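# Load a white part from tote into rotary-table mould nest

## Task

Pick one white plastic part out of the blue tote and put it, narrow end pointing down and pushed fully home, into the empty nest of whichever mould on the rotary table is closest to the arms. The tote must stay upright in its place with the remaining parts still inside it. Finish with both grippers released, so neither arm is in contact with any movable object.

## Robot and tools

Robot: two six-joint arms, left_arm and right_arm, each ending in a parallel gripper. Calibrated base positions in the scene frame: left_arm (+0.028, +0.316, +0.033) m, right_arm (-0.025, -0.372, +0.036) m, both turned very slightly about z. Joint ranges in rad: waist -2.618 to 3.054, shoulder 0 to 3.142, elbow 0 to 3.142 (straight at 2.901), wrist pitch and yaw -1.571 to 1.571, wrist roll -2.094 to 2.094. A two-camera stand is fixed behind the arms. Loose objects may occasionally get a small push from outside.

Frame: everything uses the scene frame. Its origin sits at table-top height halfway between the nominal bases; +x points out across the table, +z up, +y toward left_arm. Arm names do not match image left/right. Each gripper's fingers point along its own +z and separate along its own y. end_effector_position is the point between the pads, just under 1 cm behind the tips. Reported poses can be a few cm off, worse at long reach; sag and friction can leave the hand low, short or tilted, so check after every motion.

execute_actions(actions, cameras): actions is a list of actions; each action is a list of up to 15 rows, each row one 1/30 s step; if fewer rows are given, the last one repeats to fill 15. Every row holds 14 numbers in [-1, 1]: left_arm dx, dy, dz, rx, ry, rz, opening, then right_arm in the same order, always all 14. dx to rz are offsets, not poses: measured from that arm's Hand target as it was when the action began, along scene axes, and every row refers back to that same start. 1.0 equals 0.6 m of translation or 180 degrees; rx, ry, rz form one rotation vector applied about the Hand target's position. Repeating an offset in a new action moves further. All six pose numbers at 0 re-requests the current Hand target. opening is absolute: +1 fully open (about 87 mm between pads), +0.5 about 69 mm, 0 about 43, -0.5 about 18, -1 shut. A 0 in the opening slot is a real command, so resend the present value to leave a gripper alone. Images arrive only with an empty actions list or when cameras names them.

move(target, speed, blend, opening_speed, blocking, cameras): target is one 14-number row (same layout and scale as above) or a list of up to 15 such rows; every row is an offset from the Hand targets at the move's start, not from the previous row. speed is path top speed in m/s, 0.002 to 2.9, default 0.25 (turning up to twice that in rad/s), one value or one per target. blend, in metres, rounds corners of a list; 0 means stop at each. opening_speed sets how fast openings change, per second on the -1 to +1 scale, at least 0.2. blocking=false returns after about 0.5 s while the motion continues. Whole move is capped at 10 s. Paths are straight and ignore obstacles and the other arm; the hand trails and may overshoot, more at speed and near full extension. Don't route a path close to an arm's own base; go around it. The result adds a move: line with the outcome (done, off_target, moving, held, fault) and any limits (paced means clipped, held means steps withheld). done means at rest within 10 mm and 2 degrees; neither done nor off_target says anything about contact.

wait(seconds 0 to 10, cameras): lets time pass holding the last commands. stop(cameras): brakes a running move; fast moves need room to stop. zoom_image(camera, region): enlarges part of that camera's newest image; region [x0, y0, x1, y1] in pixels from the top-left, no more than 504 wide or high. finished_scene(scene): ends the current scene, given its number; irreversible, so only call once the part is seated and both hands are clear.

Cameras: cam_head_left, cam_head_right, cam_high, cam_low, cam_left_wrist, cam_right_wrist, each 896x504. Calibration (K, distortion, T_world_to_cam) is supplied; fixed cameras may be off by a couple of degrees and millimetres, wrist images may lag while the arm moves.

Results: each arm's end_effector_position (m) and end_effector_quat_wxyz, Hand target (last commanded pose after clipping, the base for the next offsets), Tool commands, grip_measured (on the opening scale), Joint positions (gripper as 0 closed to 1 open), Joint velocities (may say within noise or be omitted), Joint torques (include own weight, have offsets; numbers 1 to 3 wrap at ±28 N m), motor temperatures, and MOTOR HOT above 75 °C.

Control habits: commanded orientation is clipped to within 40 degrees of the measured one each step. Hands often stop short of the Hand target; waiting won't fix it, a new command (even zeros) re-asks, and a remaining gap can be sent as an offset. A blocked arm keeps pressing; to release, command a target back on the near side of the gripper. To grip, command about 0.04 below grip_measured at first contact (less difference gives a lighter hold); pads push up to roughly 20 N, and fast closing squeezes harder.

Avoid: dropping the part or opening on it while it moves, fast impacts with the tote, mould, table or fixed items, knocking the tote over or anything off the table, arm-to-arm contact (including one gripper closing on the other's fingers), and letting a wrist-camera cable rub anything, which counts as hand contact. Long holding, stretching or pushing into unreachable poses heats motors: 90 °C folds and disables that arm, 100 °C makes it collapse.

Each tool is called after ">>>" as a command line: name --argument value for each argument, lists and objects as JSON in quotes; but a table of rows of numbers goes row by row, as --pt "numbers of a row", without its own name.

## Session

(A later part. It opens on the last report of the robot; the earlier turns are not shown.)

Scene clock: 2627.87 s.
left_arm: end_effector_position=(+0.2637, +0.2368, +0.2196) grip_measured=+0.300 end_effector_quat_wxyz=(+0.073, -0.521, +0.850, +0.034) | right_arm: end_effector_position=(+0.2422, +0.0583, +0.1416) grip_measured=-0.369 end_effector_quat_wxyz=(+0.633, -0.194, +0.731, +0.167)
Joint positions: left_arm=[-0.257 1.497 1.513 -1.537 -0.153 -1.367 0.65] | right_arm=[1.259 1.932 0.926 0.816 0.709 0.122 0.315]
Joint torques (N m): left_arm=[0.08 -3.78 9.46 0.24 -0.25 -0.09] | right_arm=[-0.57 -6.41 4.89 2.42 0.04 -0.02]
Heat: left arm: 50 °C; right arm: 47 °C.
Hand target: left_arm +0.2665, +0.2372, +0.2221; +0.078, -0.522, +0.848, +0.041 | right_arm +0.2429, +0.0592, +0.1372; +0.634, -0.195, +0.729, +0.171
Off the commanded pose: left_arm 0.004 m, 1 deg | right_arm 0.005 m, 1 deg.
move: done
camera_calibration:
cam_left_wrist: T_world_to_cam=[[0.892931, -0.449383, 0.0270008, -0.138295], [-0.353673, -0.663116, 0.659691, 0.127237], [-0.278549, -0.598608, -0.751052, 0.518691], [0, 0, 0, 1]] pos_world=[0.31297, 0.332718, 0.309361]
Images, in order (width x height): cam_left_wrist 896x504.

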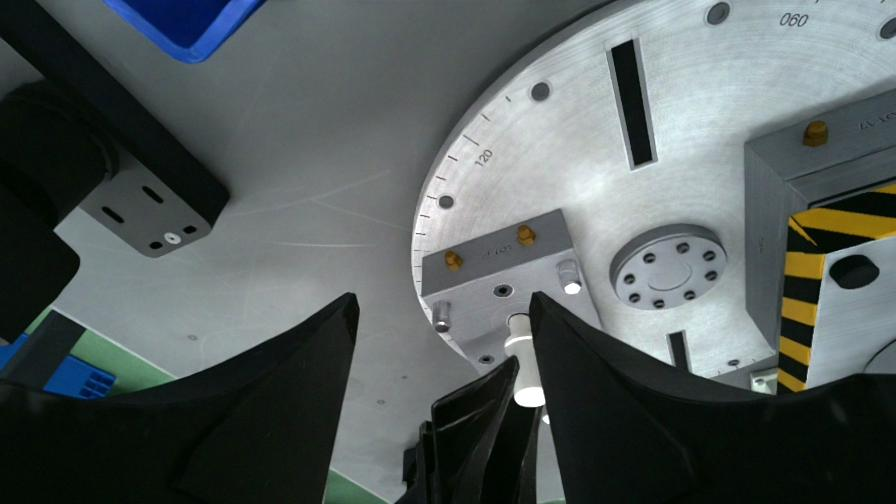

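>>> move --target '[0.01,-0.05,0,0,0,0.062,0.3,0,0,0,0,0,0,-0.6]' --speed 0.15 --cameras '["cam_left_wrist","cam_right_wrist","cam_low","cam_head_left"]'

>>> zoom_image --camera "cam_left_wrist" --region '[405, 260, 475, 330]'

Scene clock: 2644.53 s.
left_arm: end_effector_position=(+0.2698, +0.2067, +0.2199) grip_measured=+0.300 end_effector_quat_wxyz=(+0.070, -0.600, +0.796, +0.034) | right_arm: end_effector_position=(+0.2422, +0.0583, +0.1416) grip_measured=-0.369 end_effector_quat_wxyz=(+0.633, -0.194, +0.731, +0.167)
Joint positions: left_arm=[-0.361 1.546 1.561 -1.57 -0.156 -1.664 0.65] | right_arm=[1.259 1.932 0.926 0.816 0.709 0.122 0.315]
Joint torques (N m): left_arm=[0.13 -4.05 9.24 0.13 -0.26 -0.1] | right_arm=[-0.68 -6.37 4.83 2.42 0.06 -0.02]
Heat: left arm: 50 °C; right arm: 47 °C.
Hand target: left_arm +0.2725, +0.2071, +0.2221; +0.074, -0.602, +0.793, +0.048 | right_arm +0.2429, +0.0592, +0.1372; +0.634, -0.195, +0.729, +0.171
Off the commanded pose: left_arm 0.003 m, 2 deg | right_arm 0.005 m, 1 deg.
joint sent to its limit (left arm) — joint 4 (wrist pitch), lower limit. The joint targets still meet the commanded pose.
move: done
camera_calibration:
cam_left_wrist: T_world_to_cam=[[0.961544, -0.271865, 0.0390158, -0.215189], [-0.228261, -0.712028, 0.664012, 0.0844415], [-0.152741, -0.647383, -0.746703, 0.477777], [0, 0, 0, 1]] pos_world=[0.299165, 0.310927, 0.309083]
cam_right_wrist: T_world_to_cam=[[0.483417, -0.875318, 0.0112694, -0.0716552], [-0.730008, -0.410204, -0.546645, 0.303474], [0.483111, 0.256031, -0.837289, 0.131879], [0, 0, 0, 1]] pos_world=[0.192466, 0.0280003, 0.277121]
Images, in order (width x height): cam_head_left 896x504, cam_low 896x504, cam_left_wrist 896x504, cam_right_wrist 896x504.

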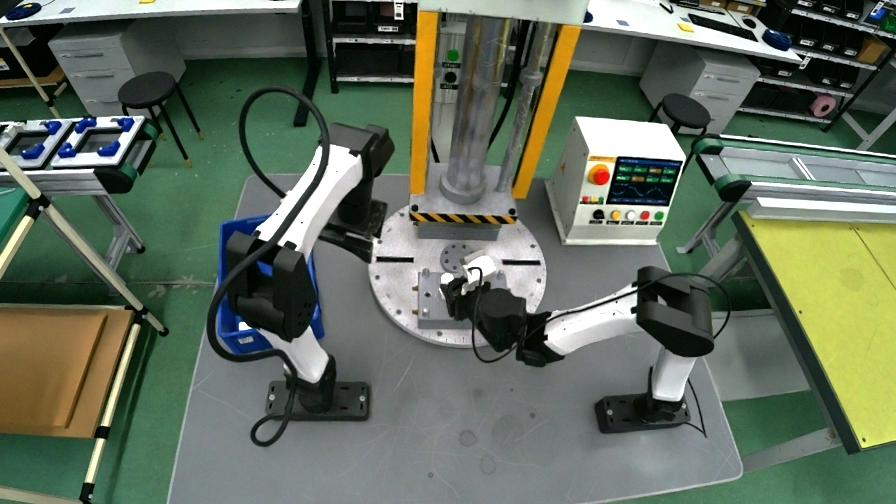

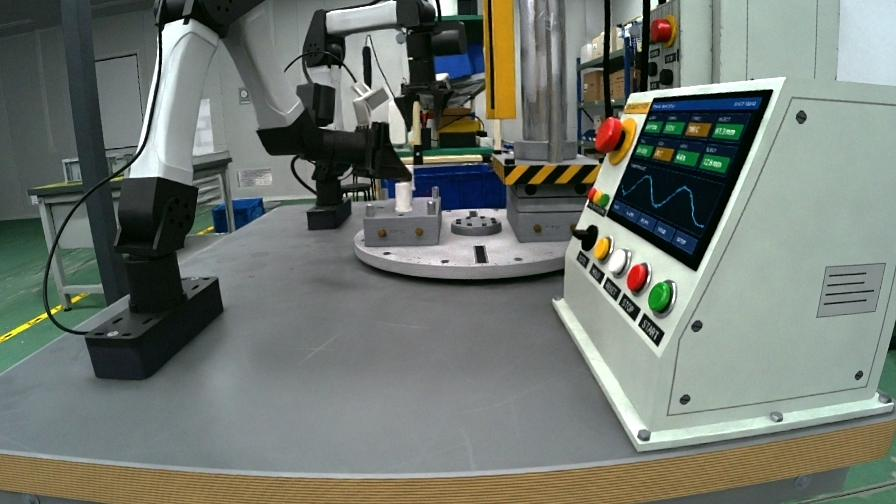

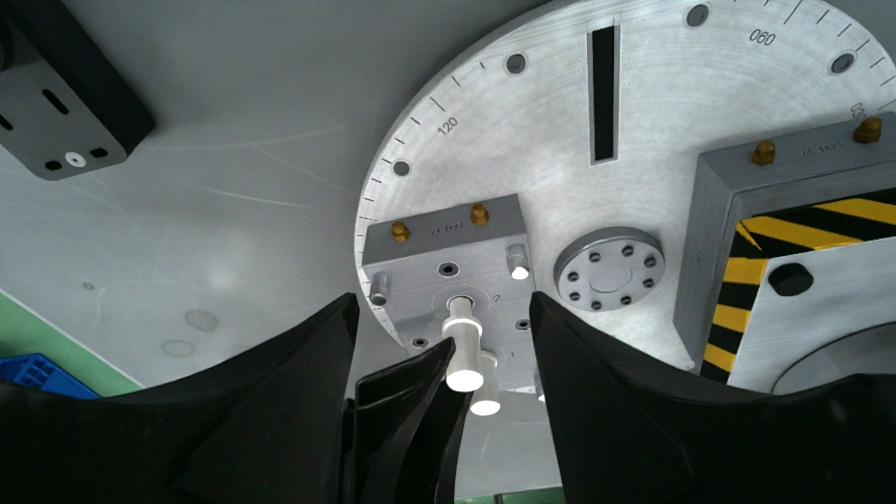

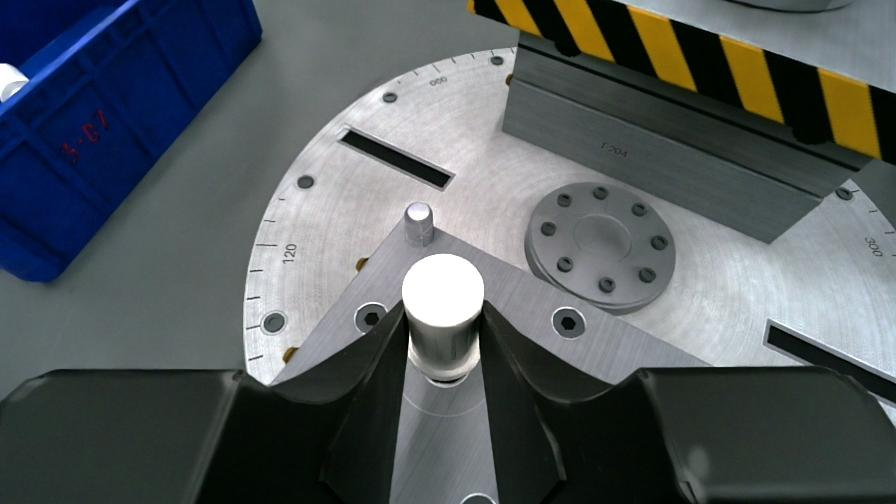

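Scaled by 7.200 from the camera's 896x504 image, which has a finer 1280x720 frame.

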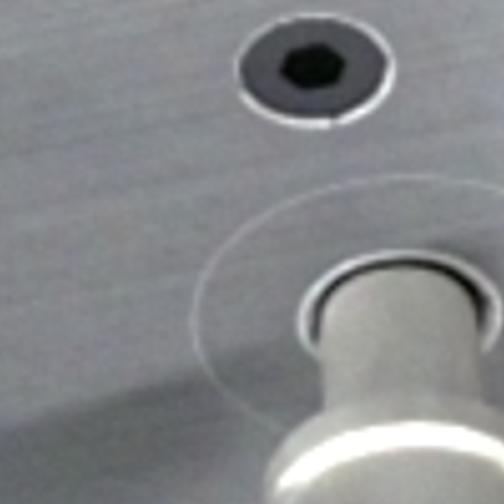

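>>> zoom_image --camera "cam_left_wrist" --region '[440, 286, 482, 328]'

Scaled by 12.000 from the camera's 896x504 image, which has a finer 1280x720 frame.

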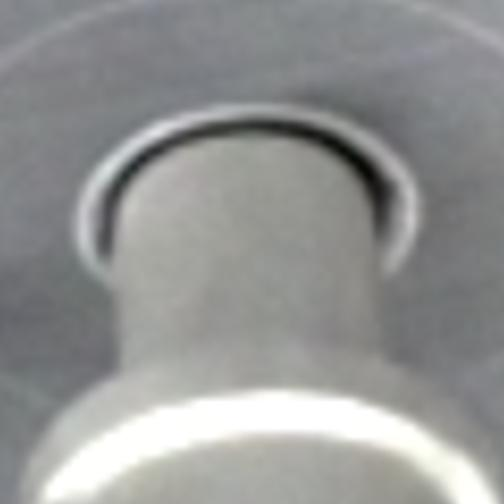

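>>> move --target '[0,0,0,0,0,0,0.3,0,0,-0.0033,0,0,0,-0.6]' --speed 0.02 --cameras '["cam_left_wrist"]'

>>> zoom_image --camera "cam_left_wrist" --region '[440, 286, 482, 328]'

Scene clock: 2689.43 s.
left_arm: end_effector_position=(+0.2698, +0.2066, +0.2199) grip_measured=+0.300 end_effector_quat_wxyz=(+0.070, -0.601, +0.796, +0.034) | right_arm: end_effector_position=(+0.2424, +0.0590, +0.1413) grip_measured=-0.369 end_effector_quat_wxyz=(+0.634, -0.193, +0.730, +0.168)
Joint positions: left_arm=[-0.361 1.546 1.561 -1.57 -0.156 -1.665 0.65] | right_arm=[1.259 1.936 0.926 0.825 0.709 0.122 0.315]
Joint torques (N m): left_arm=[0.13 -4.03 9.26 0.13 -0.26 -0.1] | right_arm=[-0.64 -6.2 4.6 2.42 0.03 0.01]
Heat: left arm: 53 °C; right arm: 47 °C.
Hand target: left_arm +0.2725, +0.2071, +0.2221; +0.074, -0.602, +0.793, +0.048 | right_arm +0.2429, +0.0592, +0.1351; +0.634, -0.195, +0.729, +0.170
Off the commanded pose: left_arm 0.003 m, 2 deg | right_arm 0.006 m, 0 deg.
joint sent to its limit (left arm) — joint 4 (wrist pitch), lower limit. The joint targets still meet the commanded pose.
move: done
camera_calibration:
cam_left_wrist: T_world_to_cam=[[0.961742, -0.271156, 0.0390741, -0.215393], [-0.227766, -0.712153, 0.664049, 0.0842982], [-0.152234, -0.647543, -0.746668, 0.477649], [0, 0, 0, 1]] pos_world=[0.299067, 0.310927, 0.309084]
Images, in order (width x height): cam_left_wrist 896x504.

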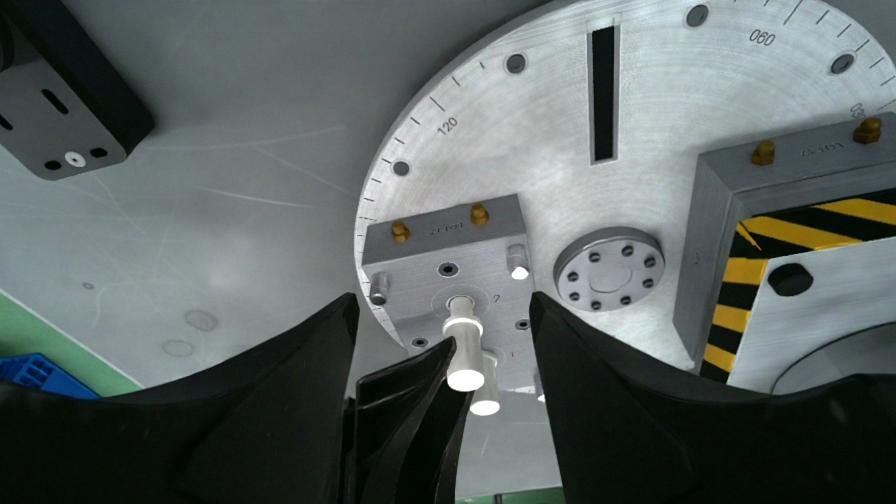

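Scaled by 12.000 from the camera's 896x504 image, which has a finer 1280x720 frame.

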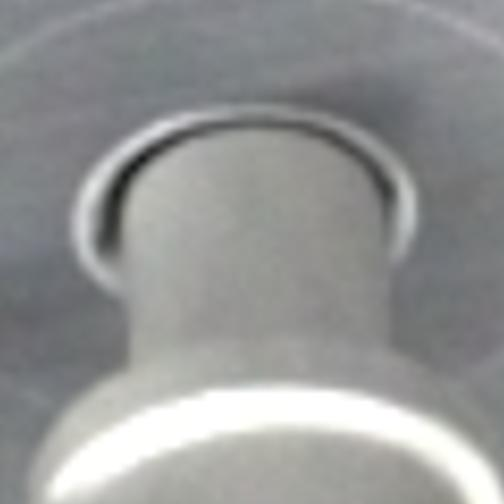

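>>> zoom_image --camera "cam_left_wrist" --region '[410, 290, 520, 420]'

Scaled by 3.877 from the camera's 896x504 image, which has a finer 1280x720 frame.

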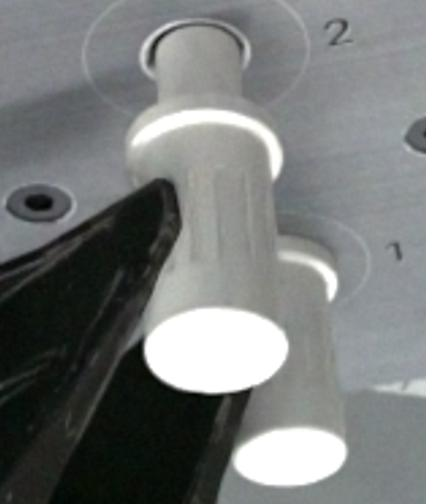

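>>> move --target '[0,0,0,0,0,0,0.3,-0.001,-0.0005,-0.0083,0,0,0,-0.6]' --speed 0.02 --cameras '["cam_left_wrist"]'

>>> zoom_image --camera "cam_left_wrist" --region '[440, 286, 482, 328]'

Scene clock: 2736.53 s.
left_arm: end_effector_position=(+0.2698, +0.2066, +0.2199) grip_measured=+0.300 end_effector_quat_wxyz=(+0.070, -0.601, +0.796, +0.034) | right_arm: end_effector_position=(+0.2426, +0.0581, +0.1402) grip_measured=-0.369 end_effector_quat_wxyz=(+0.637, -0.189, +0.727, +0.171)
Joint positions: left_arm=[-0.361 1.546 1.561 -1.57 -0.156 -1.665 0.65] | right_arm=[1.259 1.944 0.915 0.857 0.712 0.121 0.315]
Joint torques (N m): left_arm=[0.16 -4.04 9.29 0.12 -0.26 -0.1] | right_arm=[-0.5 -5.79 4.92 2.33 0.04 -0.02]
Heat: left arm: 54 °C; right arm: 50 °C.
Hand target: left_arm +0.2725, +0.2071, +0.2221; +0.074, -0.602, +0.793, +0.048 | right_arm +0.2423, +0.0588, +0.1301; +0.634, -0.195, +0.729, +0.170
Off the commanded pose: left_arm 0.003 m, 2 deg | right_arm 0.010 m, 1 deg.
joint sent to its limit (left arm) — joint 4 (wrist pitch), lower limit. The joint targets still meet the commanded pose.
move: done
camera_calibration:
cam_left_wrist: T_world_to_cam=[[0.961742, -0.271156, 0.0390741, -0.215393], [-0.227766, -0.712153, 0.664049, 0.0842982], [-0.152234, -0.647543, -0.746668, 0.477649], [0, 0, 0, 1]] pos_world=[0.299067, 0.310927, 0.309084]
Images, in order (width x height): cam_left_wrist 896x504.

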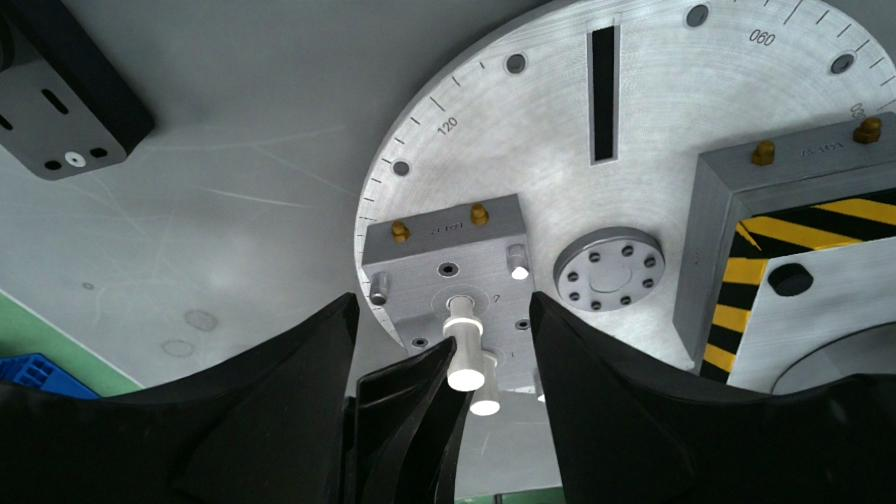

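Scaled by 12.000 from the camera's 896x504 image, which has a finer 1280x720 frame.

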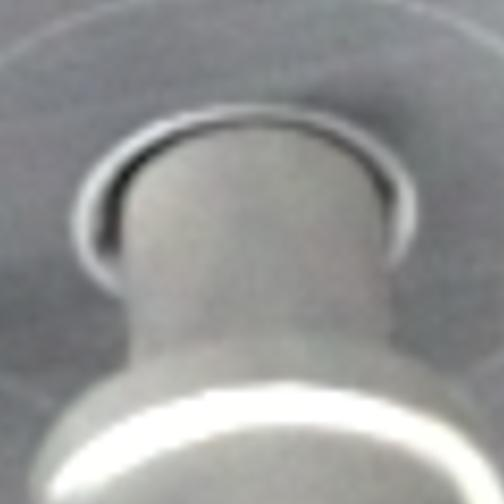

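>>> wait --seconds 0 --cameras '["cam_low","cam_left_wrist","cam_head_right","cam_high"]'

>>> zoom_image --camera "cam_low" --region '[370, 150, 430, 210]'

>>> zoom_image --camera "cam_left_wrist" --region '[400, 330, 520, 450]'

>>> zoom_image --camera "cam_high" --region '[380, 230, 490, 320]'

>>> zoom_image --camera "cam_head_right" --region '[420, 240, 520, 330]'

Scene clock: 2773.87 s.
left_arm: end_effector_position=(+0.2698, +0.2066, +0.2199) grip_measured=+0.300 end_effector_quat_wxyz=(+0.070, -0.601, +0.796, +0.034) | right_arm: end_effector_position=(+0.2426, +0.0581, +0.1402) grip_measured=-0.369 end_effector_quat_wxyz=(+0.637, -0.189, +0.727, +0.171)
Joint positions: left_arm=[-0.361 1.546 1.561 -1.57 -0.156 -1.665 0.65] | right_arm=[1.259 1.944 0.915 0.857 0.712 0.12 0.315]
Joint torques (N m): left_arm=[0.14 -4.05 9.28 0.12 -0.26 -0.1] | right_arm=[-0.54 -5.72 4.78 2.31 0.04 0]
Heat: left arm: 54 °C; right arm: 48 °C.
Hand target: left_arm +0.2725, +0.2071, +0.2221; +0.074, -0.602, +0.793, +0.048 | right_arm +0.2423, +0.0588, +0.1301; +0.634, -0.195, +0.729, +0.170
Tool commands: left_gripper/opening=+0.3 right_gripper/opening=-0.6
Off the commanded pose: left_arm 0.003 m, 2 deg | right_arm 0.010 m, 1 deg.
camera_calibration:
cam_left_wrist: T_world_to_cam=[[0.961742, -0.271156, 0.0390741, -0.215393], [-0.227766, -0.712153, 0.664049, 0.0842982], [-0.152234, -0.647543, -0.746668, 0.477649], [0, 0, 0, 1]] pos_world=[0.299067, 0.310927, 0.309084]
Images, in order (width x height): cam_head_right 896x504, cam_high 896x504, cam_low 896x504, cam_left_wrist 896x504.

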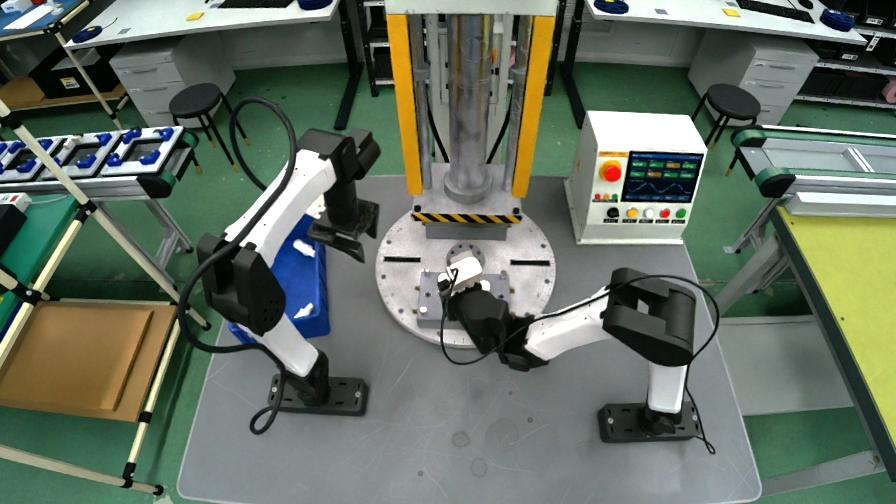

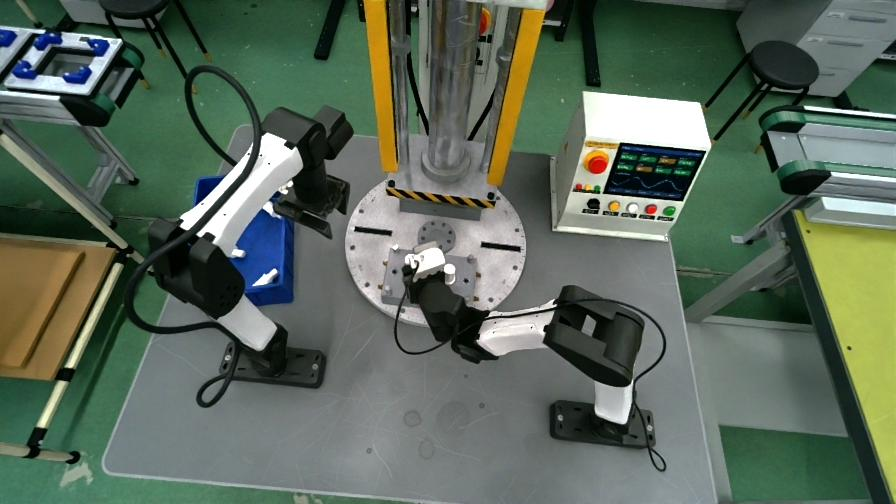

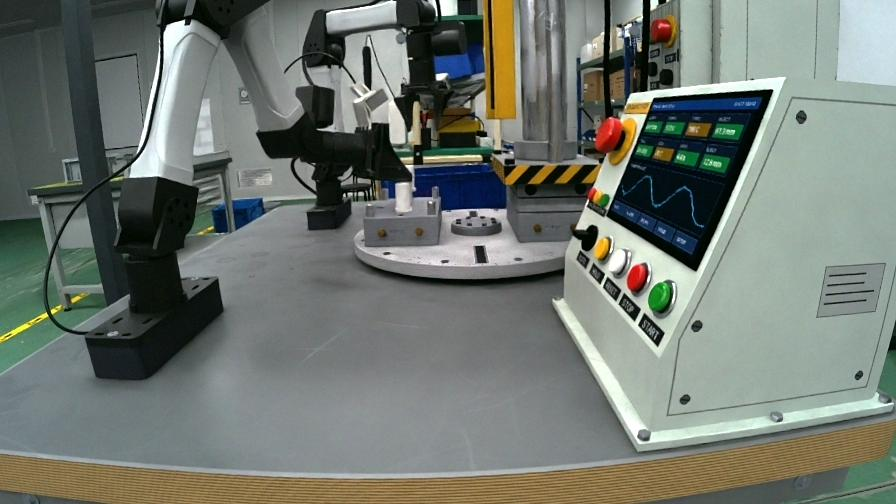

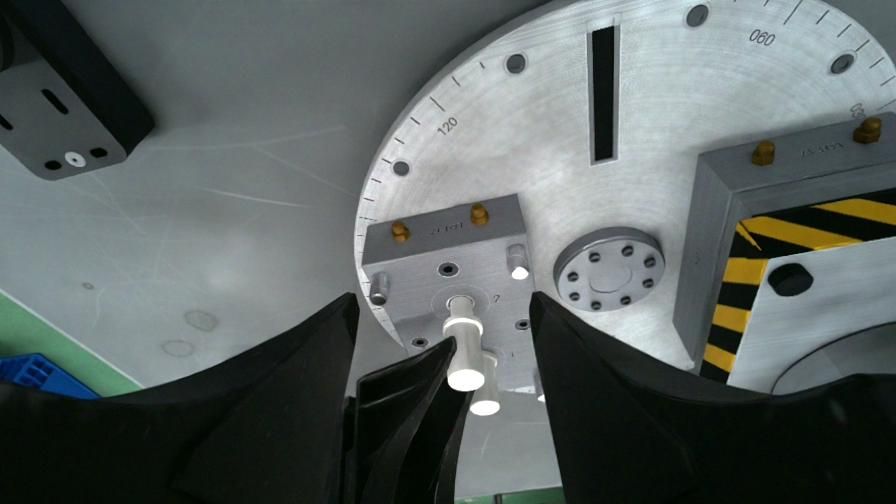

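Scaled by 8.400 from the camera's 896x504 image, which has a finer 1280x720 frame.

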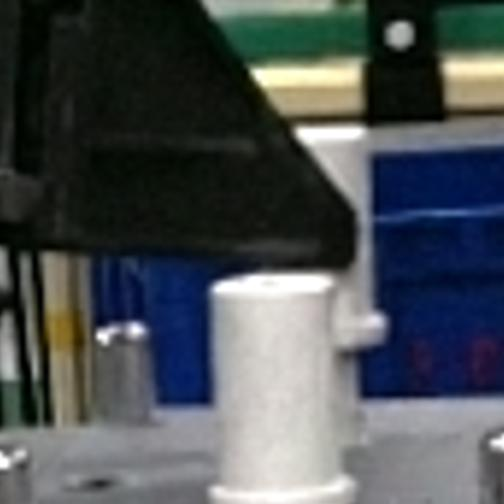

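Scaled by 4.200 from the camera's 896x504 image, which has a finer 1280x720 frame.

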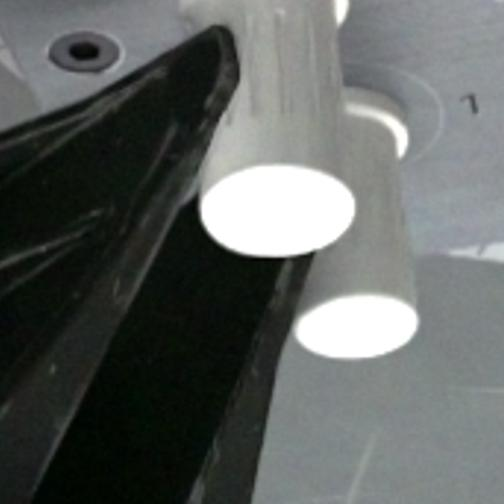

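Scaled by 4.582 from the camera's 896x504 image, which has a finer 1280x720 frame.

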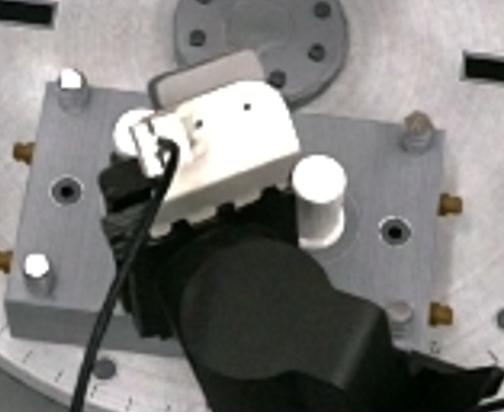

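Scaled by 5.040 from the camera's 896x504 image, which has a finer 1280x720 frame.

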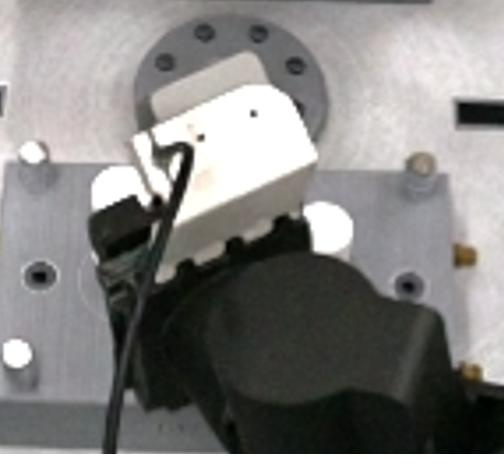

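>>> zoom_image --camera "cam_left_wrist" --region '[450, 370, 510, 430]'

>>> zoom_image --camera "cam_low" --region '[390, 170, 420, 200]'

>>> zoom_image --camera "cam_high" --region '[425, 250, 465, 290]'

Scaled by 8.400 from the camera's 896x504 image, which has a finer 1280x720 frame.

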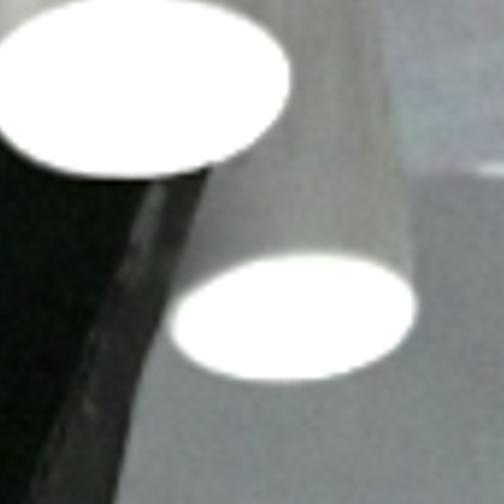

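Scaled by 16.800 from the camera's 896x504 image, which has a finer 1280x720 frame.

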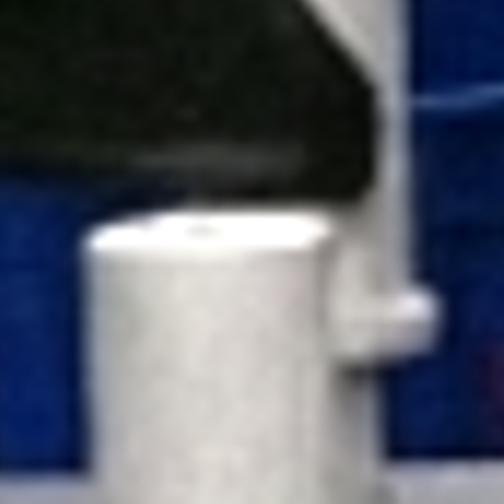

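Scaled by 12.600 from the camera's 896x504 image, which has a finer 1280x720 frame.

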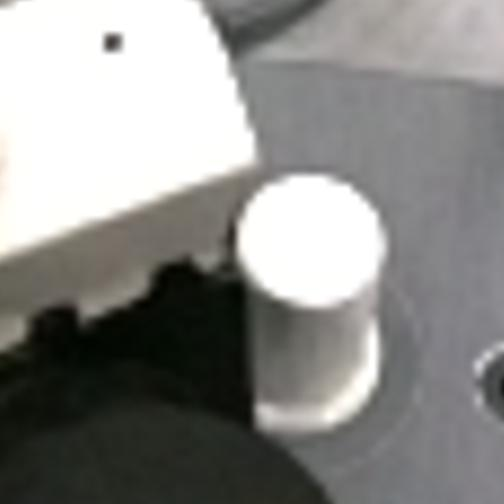

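>>> wait --seconds 0 --cameras '["cam_right_wrist"]'

>>> zoom_image --camera "cam_right_wrist" --region '[395, 340, 495, 400]'

>>> zoom_image --camera "cam_right_wrist" --region '[395, 240, 495, 340]'

>>> zoom_image --camera "cam_right_wrist" --region '[395, 380, 495, 440]'

Scene clock: 2972.17 s.
left_arm: end_effector_position=(+0.2698, +0.2066, +0.2199) grip_measured=+0.300 end_effector_quat_wxyz=(+0.070, -0.601, +0.796, +0.034) | right_arm: end_effector_position=(+0.2426, +0.0581, +0.1402) grip_measured=-0.369 end_effector_quat_wxyz=(+0.637, -0.189, +0.727, +0.171)
Joint positions: left_arm=[-0.361 1.546 1.561 -1.57 -0.156 -1.665 0.65] | right_arm=[1.259 1.944 0.915 0.857 0.712 0.12 0.315]
Joint torques (N m): left_arm=[0.13 -4.05 9.29 0.12 -0.26 -0.09] | right_arm=[-0.55 -5.61 4.86 2.3 0.02 -0.01]
Motor temperatures (°C): left_arm=[28 33 55 27 28 29 28] | right_arm=[29 45 40 47 27 28 34]
Heat: left arm: 55 °C; right arm: 47 °C.
Hand target: left_arm +0.2725, +0.2071, +0.2221; +0.074, -0.602, +0.793, +0.048 | right_arm +0.2423, +0.0588, +0.1301; +0.634, -0.195, +0.729, +0.170
Tool commands: left_gripper/opening=+0.3 right_gripper/opening=-0.6
Off the commanded pose: left_arm 0.003 m, 2 deg | right_arm 0.010 m, 1 deg.
camera_calibration:
cam_right_wrist: T_world_to_cam=[[0.480995, -0.876722, 0.0012992, -0.0699909], [-0.726957, -0.399657, -0.558397, 0.303148], [0.490079, 0.267642, -0.829573, 0.127101], [0, 0, 0, 1]] pos_world=[0.191752, 0.0257752, 0.274807]
Images, in order (width x height): cam_right_wrist 896x504.

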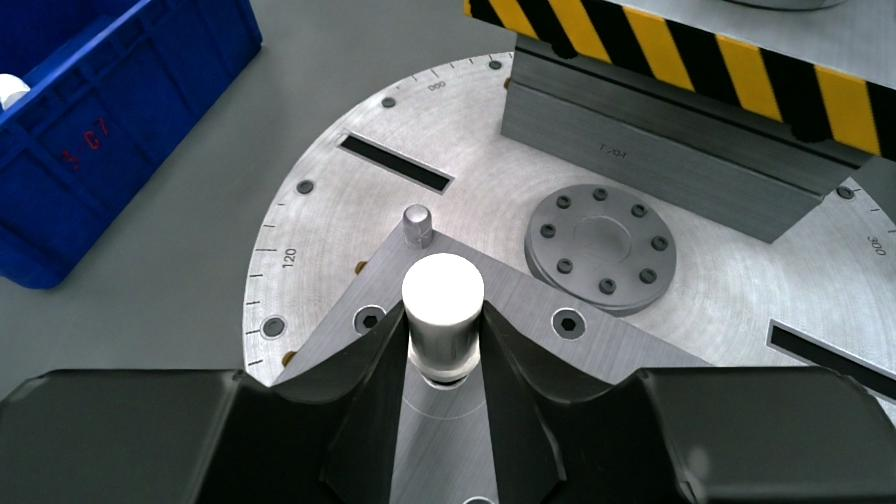

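Scaled by 5.040 from the camera's 896x504 image, which has a finer 1280x720 frame.

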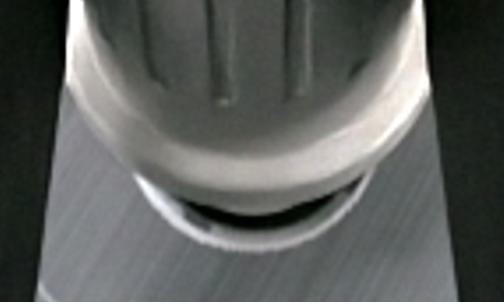

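Scaled by 5.040 from the camera's 896x504 image, which has a finer 1280x720 frame.

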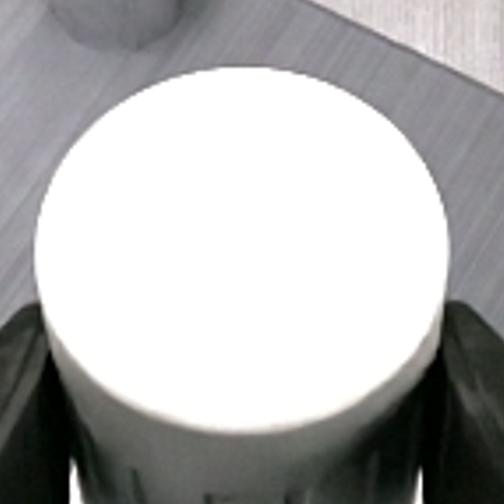

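Scaled by 5.040 from the camera's 896x504 image, which has a finer 1280x720 frame.

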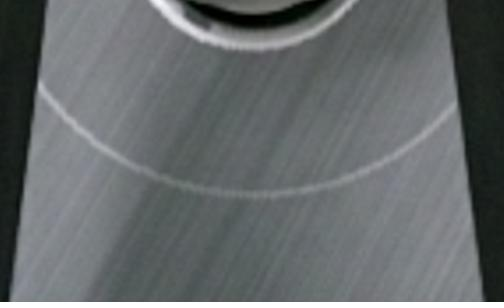

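>>> wait --seconds 0 --cameras '["cam_low"]'

>>> zoom_image --camera "cam_low" --region '[402, 192, 418, 208]'

>>> zoom_image --camera "cam_low" --region '[384, 172, 416, 188]'

Scene clock: 3025.47 s.
left_arm: end_effector_position=(+0.2698, +0.2066, +0.2199) grip_measured=+0.300 end_effector_quat_wxyz=(+0.070, -0.601, +0.796, +0.034) | right_arm: end_effector_position=(+0.2426, +0.0581, +0.1402) grip_measured=-0.369 end_effector_quat_wxyz=(+0.637, -0.189, +0.727, +0.171)
Joint positions: left_arm=[-0.361 1.546 1.561 -1.57 -0.156 -1.665 0.65] | right_arm=[1.259 1.944 0.915 0.857 0.712 0.12 0.315]
Joint torques (N m): left_arm=[0.12 -4.05 9.28 0.13 -0.26 -0.1] | right_arm=[-0.44 -5.81 4.97 2.3 0.02 0.01]
Motor temperatures (°C): left_arm=[28 33 55 27 28 29 28] | right_arm=[29 45 39 47 27 28 34]
Heat: left arm: 55 °C; right arm: 47 °C.
Hand target: left_arm +0.2725, +0.2071, +0.2221; +0.074, -0.602, +0.793, +0.048 | right_arm +0.2423, +0.0588, +0.1301; +0.634, -0.195, +0.729, +0.170
Tool commands: left_gripper/opening=+0.3 right_gripper/opening=-0.6
Off the commanded pose: left_arm 0.003 m, 2 deg | right_arm 0.010 m, 1 deg.
Images, in order (width x height): cam_low 896x504.

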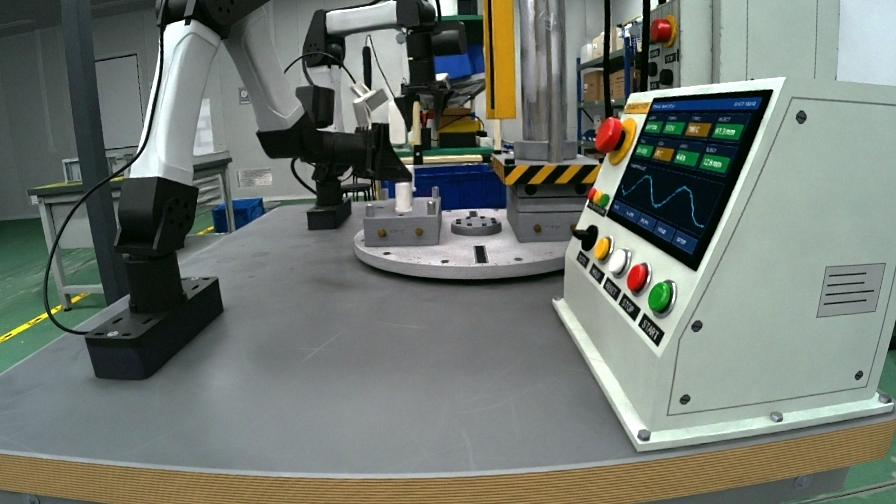

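Scaled by 31.500 from the camera's 896x504 image, which has a finer 1280x720 frame.

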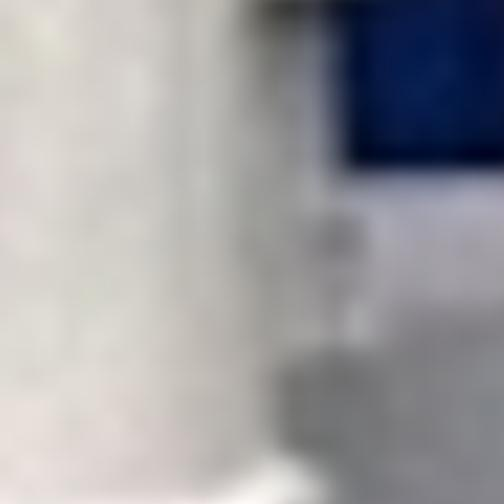

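Scaled by 15.750 from the camera's 896x504 image, which has a finer 1280x720 frame.

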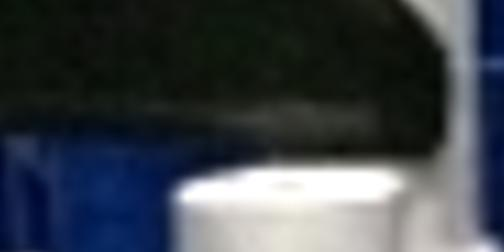

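>>> move --pt "0 0 0 0 0 0 0.3 0 0 0.0615 0 0 0 -0.6" --pt "0 0 0 0 0 0 0.3 -0.028 0.018 0.0915 0 0 0 -0.6" --pt "0 0 0 0 0 0 0.3 0 -0.0002 0.0915 0 0 0 -0.6" --pt "0 0 0 0 0 0 0.3 0 -0.0002 0.0275 0 0 0 -0.6" --pt "0 0 0 0 0 0 0.3 0 -0.0002 0.015 0 0 0 -0.6" --speed '[0.04,0.05,0.04,0.03,0.02]' --cameras '["cam_left_wrist","cam_right_wrist"]'

>>> zoom_image --camera "cam_left_wrist" --region '[440, 286, 482, 328]'

>>> zoom_image --camera "cam_right_wrist" --region '[395, 340, 495, 400]'

Scene clock: 3070.77 s.
left_arm: end_effector_position=(+0.2698, +0.2066, +0.2199) grip_measured=+0.300 end_effector_quat_wxyz=(+0.070, -0.601, +0.796, +0.034) | right_arm: end_effector_position=(+0.2414, +0.0573, +0.1427) grip_measured=-0.369 end_effector_quat_wxyz=(+0.633, -0.196, +0.731, +0.165)
Joint positions: left_arm=[-0.361 1.546 1.561 -1.57 -0.156 -1.665 0.65] | right_arm=[1.26 1.925 0.924 0.808 0.71 0.12 0.315]
Joint torques (N m): left_arm=[0.14 -4.05 9.28 0.12 -0.26 -0.1] | right_arm=[-0.57 -6.42 5.07 2.44 0.03 0.01]
Motor temperatures (°C): left_arm=[28 33 55 27 28 29 28] | right_arm=[29 46 40 47 27 28 34]
Heat: left arm: 55 °C; right arm: 47 °C.
Hand target: left_arm +0.2725, +0.2071, +0.2221; +0.074, -0.602, +0.793, +0.048 | right_arm +0.2423, +0.0587, +0.1391; +0.634, -0.195, +0.729, +0.170
Off the commanded pose: left_arm 0.003 m, 2 deg | right_arm 0.004 m, 1 deg.
joint sent to its limit (left arm) — joint 4 (wrist pitch), lower limit. The joint targets still meet the commanded pose.
move: done
camera_calibration:
cam_left_wrist: T_world_to_cam=[[0.961742, -0.271156, 0.0390741, -0.215393], [-0.227766, -0.712153, 0.664049, 0.0842982], [-0.152234, -0.647543, -0.746668, 0.477649], [0, 0, 0, 1]] pos_world=[0.299067, 0.310927, 0.309084]
cam_right_wrist: T_world_to_cam=[[0.483677, -0.875112, 0.0153638, -0.072909], [-0.729778, -0.412917, -0.544907, 0.302894], [0.483199, 0.252347, -0.838355, 0.133783], [0, 0, 0, 1]] pos_world=[0.191666, 0.0275071, 0.278327]
Images, in order (width x height): cam_left_wrist 896x504, cam_right_wrist 896x504.

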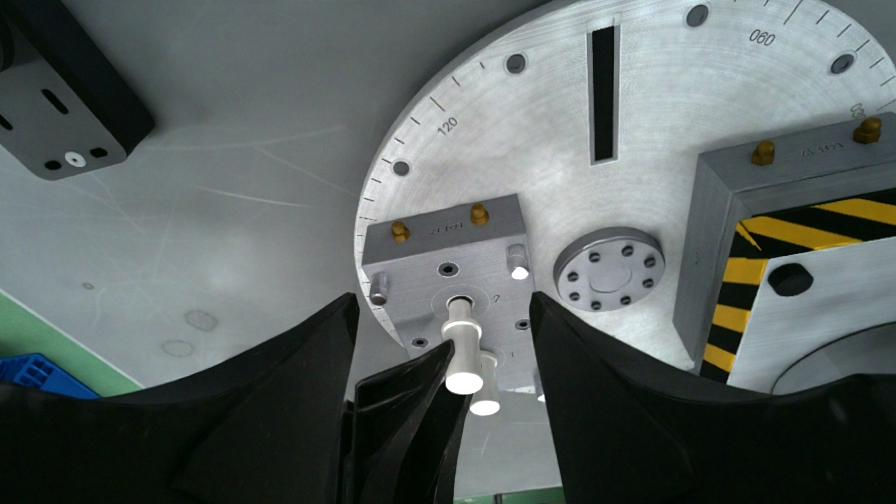

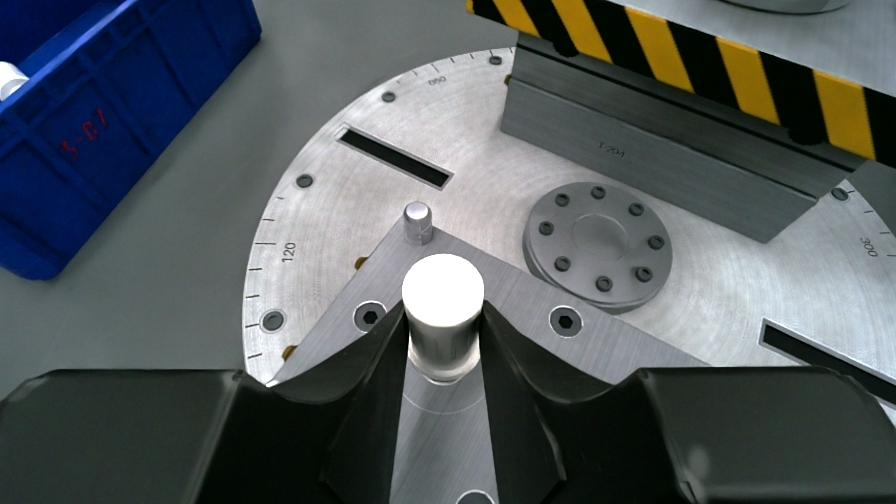

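Scaled by 12.000 from the camera's 896x504 image, which has a finer 1280x720 frame.

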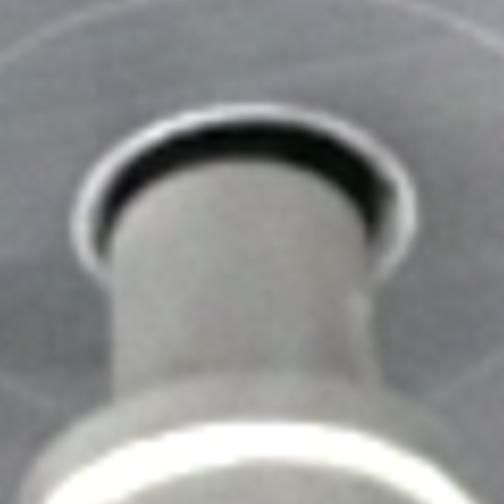

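Scaled by 5.040 from the camera's 896x504 image, which has a finer 1280x720 frame.

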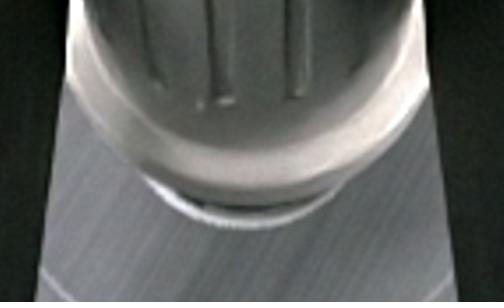

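>>> move --target '[0,0,0,0,0,0,0.3,0,0,-0.0075,0,0,0,-0.6]' --speed 0.02 --cameras '["cam_left_wrist","cam_right_wrist"]'

>>> zoom_image --camera "cam_left_wrist" --region '[440, 286, 482, 328]'

>>> zoom_image --camera "cam_right_wrist" --region '[395, 340, 495, 400]'

Scene clock: 3080.03 s.
left_arm: end_effector_position=(+0.2698, +0.2066, +0.2199) grip_measured=+0.300 end_effector_quat_wxyz=(+0.070, -0.601, +0.796, +0.034) | right_arm: end_effector_position=(+0.2414, +0.0578, +0.1389) grip_measured=-0.369 end_effector_quat_wxyz=(+0.633, -0.195, +0.730, +0.166)
Joint positions: left_arm=[-0.361 1.546 1.561 -1.57 -0.156 -1.665 0.65] | right_arm=[1.26 1.937 0.919 0.828 0.709 0.12 0.315]
Joint torques (N m): left_arm=[0.14 -4.05 9.26 0.13 -0.27 -0.1] | right_arm=[-0.68 -6.35 4.96 2.42 0.05 0.02]
Motor temperatures (°C): left_arm=[28 33 55 27 28 29 28] | right_arm=[29 46 40 48 27 28 34]
Heat: left arm: 55 °C; right arm: 48 °C.
Hand target: left_arm +0.2725, +0.2071, +0.2221; +0.074, -0.602, +0.793, +0.048 | right_arm +0.2423, +0.0587, +0.1345; +0.634, -0.195, +0.729, +0.170
Off the commanded pose: left_arm 0.003 m, 2 deg | right_arm 0.004 m, 1 deg.
joint sent to its limit (left arm) — joint 4 (wrist pitch), lower limit. The joint targets still meet the commanded pose.
move: done
camera_calibration:
cam_left_wrist: T_world_to_cam=[[0.961742, -0.271156, 0.0390741, -0.215393], [-0.227766, -0.712153, 0.664049, 0.0842982], [-0.152234, -0.647543, -0.746668, 0.477649], [0, 0, 0, 1]] pos_world=[0.299067, 0.310927, 0.309084]
cam_right_wrist: T_world_to_cam=[[0.484611, -0.874627, 0.0134221, -0.0723359], [-0.728956, -0.412285, -0.546483, 0.301107], [0.483502, 0.255048, -0.837363, 0.130055], [0, 0, 0, 1]] pos_world=[0.191667, 0.0277047, 0.274424]
Images, in order (width x height): cam_left_wrist 896x504, cam_right_wrist 896x504.

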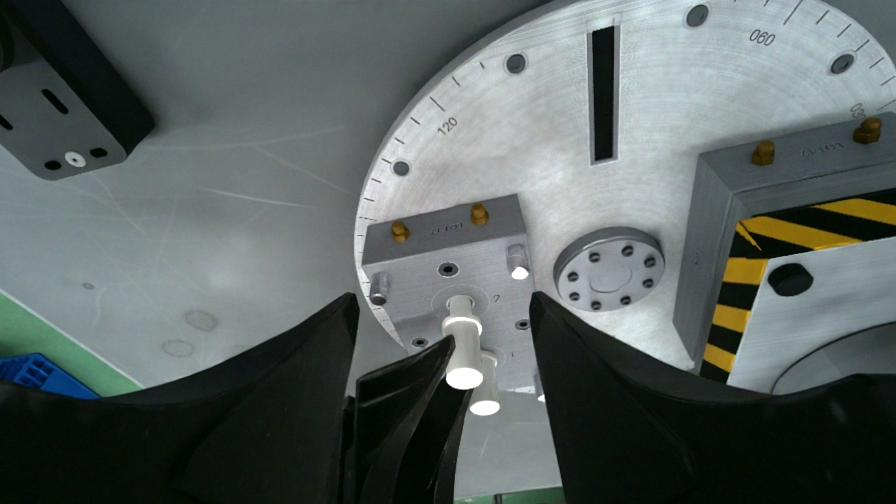

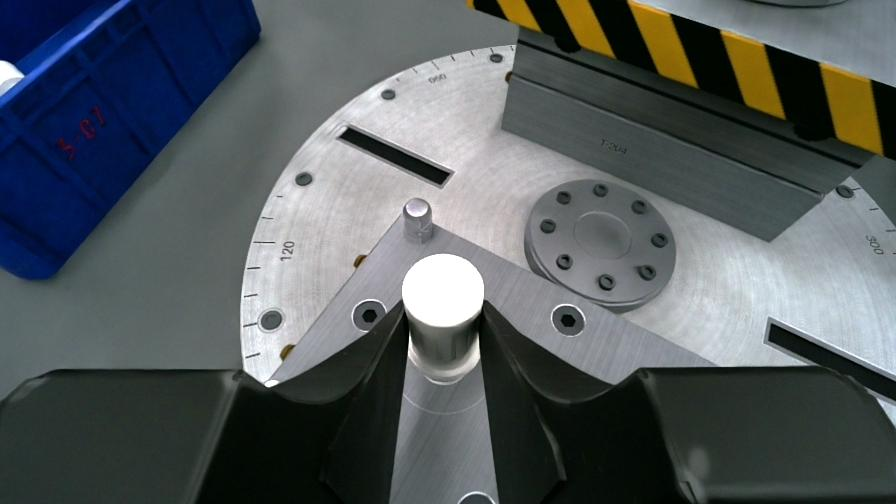

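Scaled by 12.000 from the camera's 896x504 image, which has a finer 1280x720 frame.

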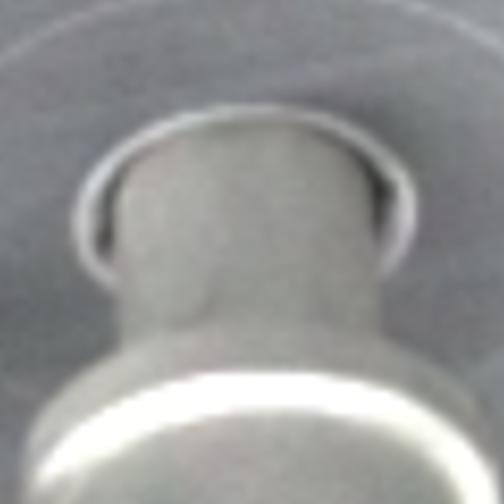

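Scaled by 5.040 from the camera's 896x504 image, which has a finer 1280x720 frame.

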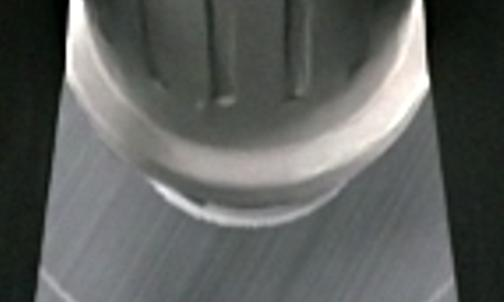

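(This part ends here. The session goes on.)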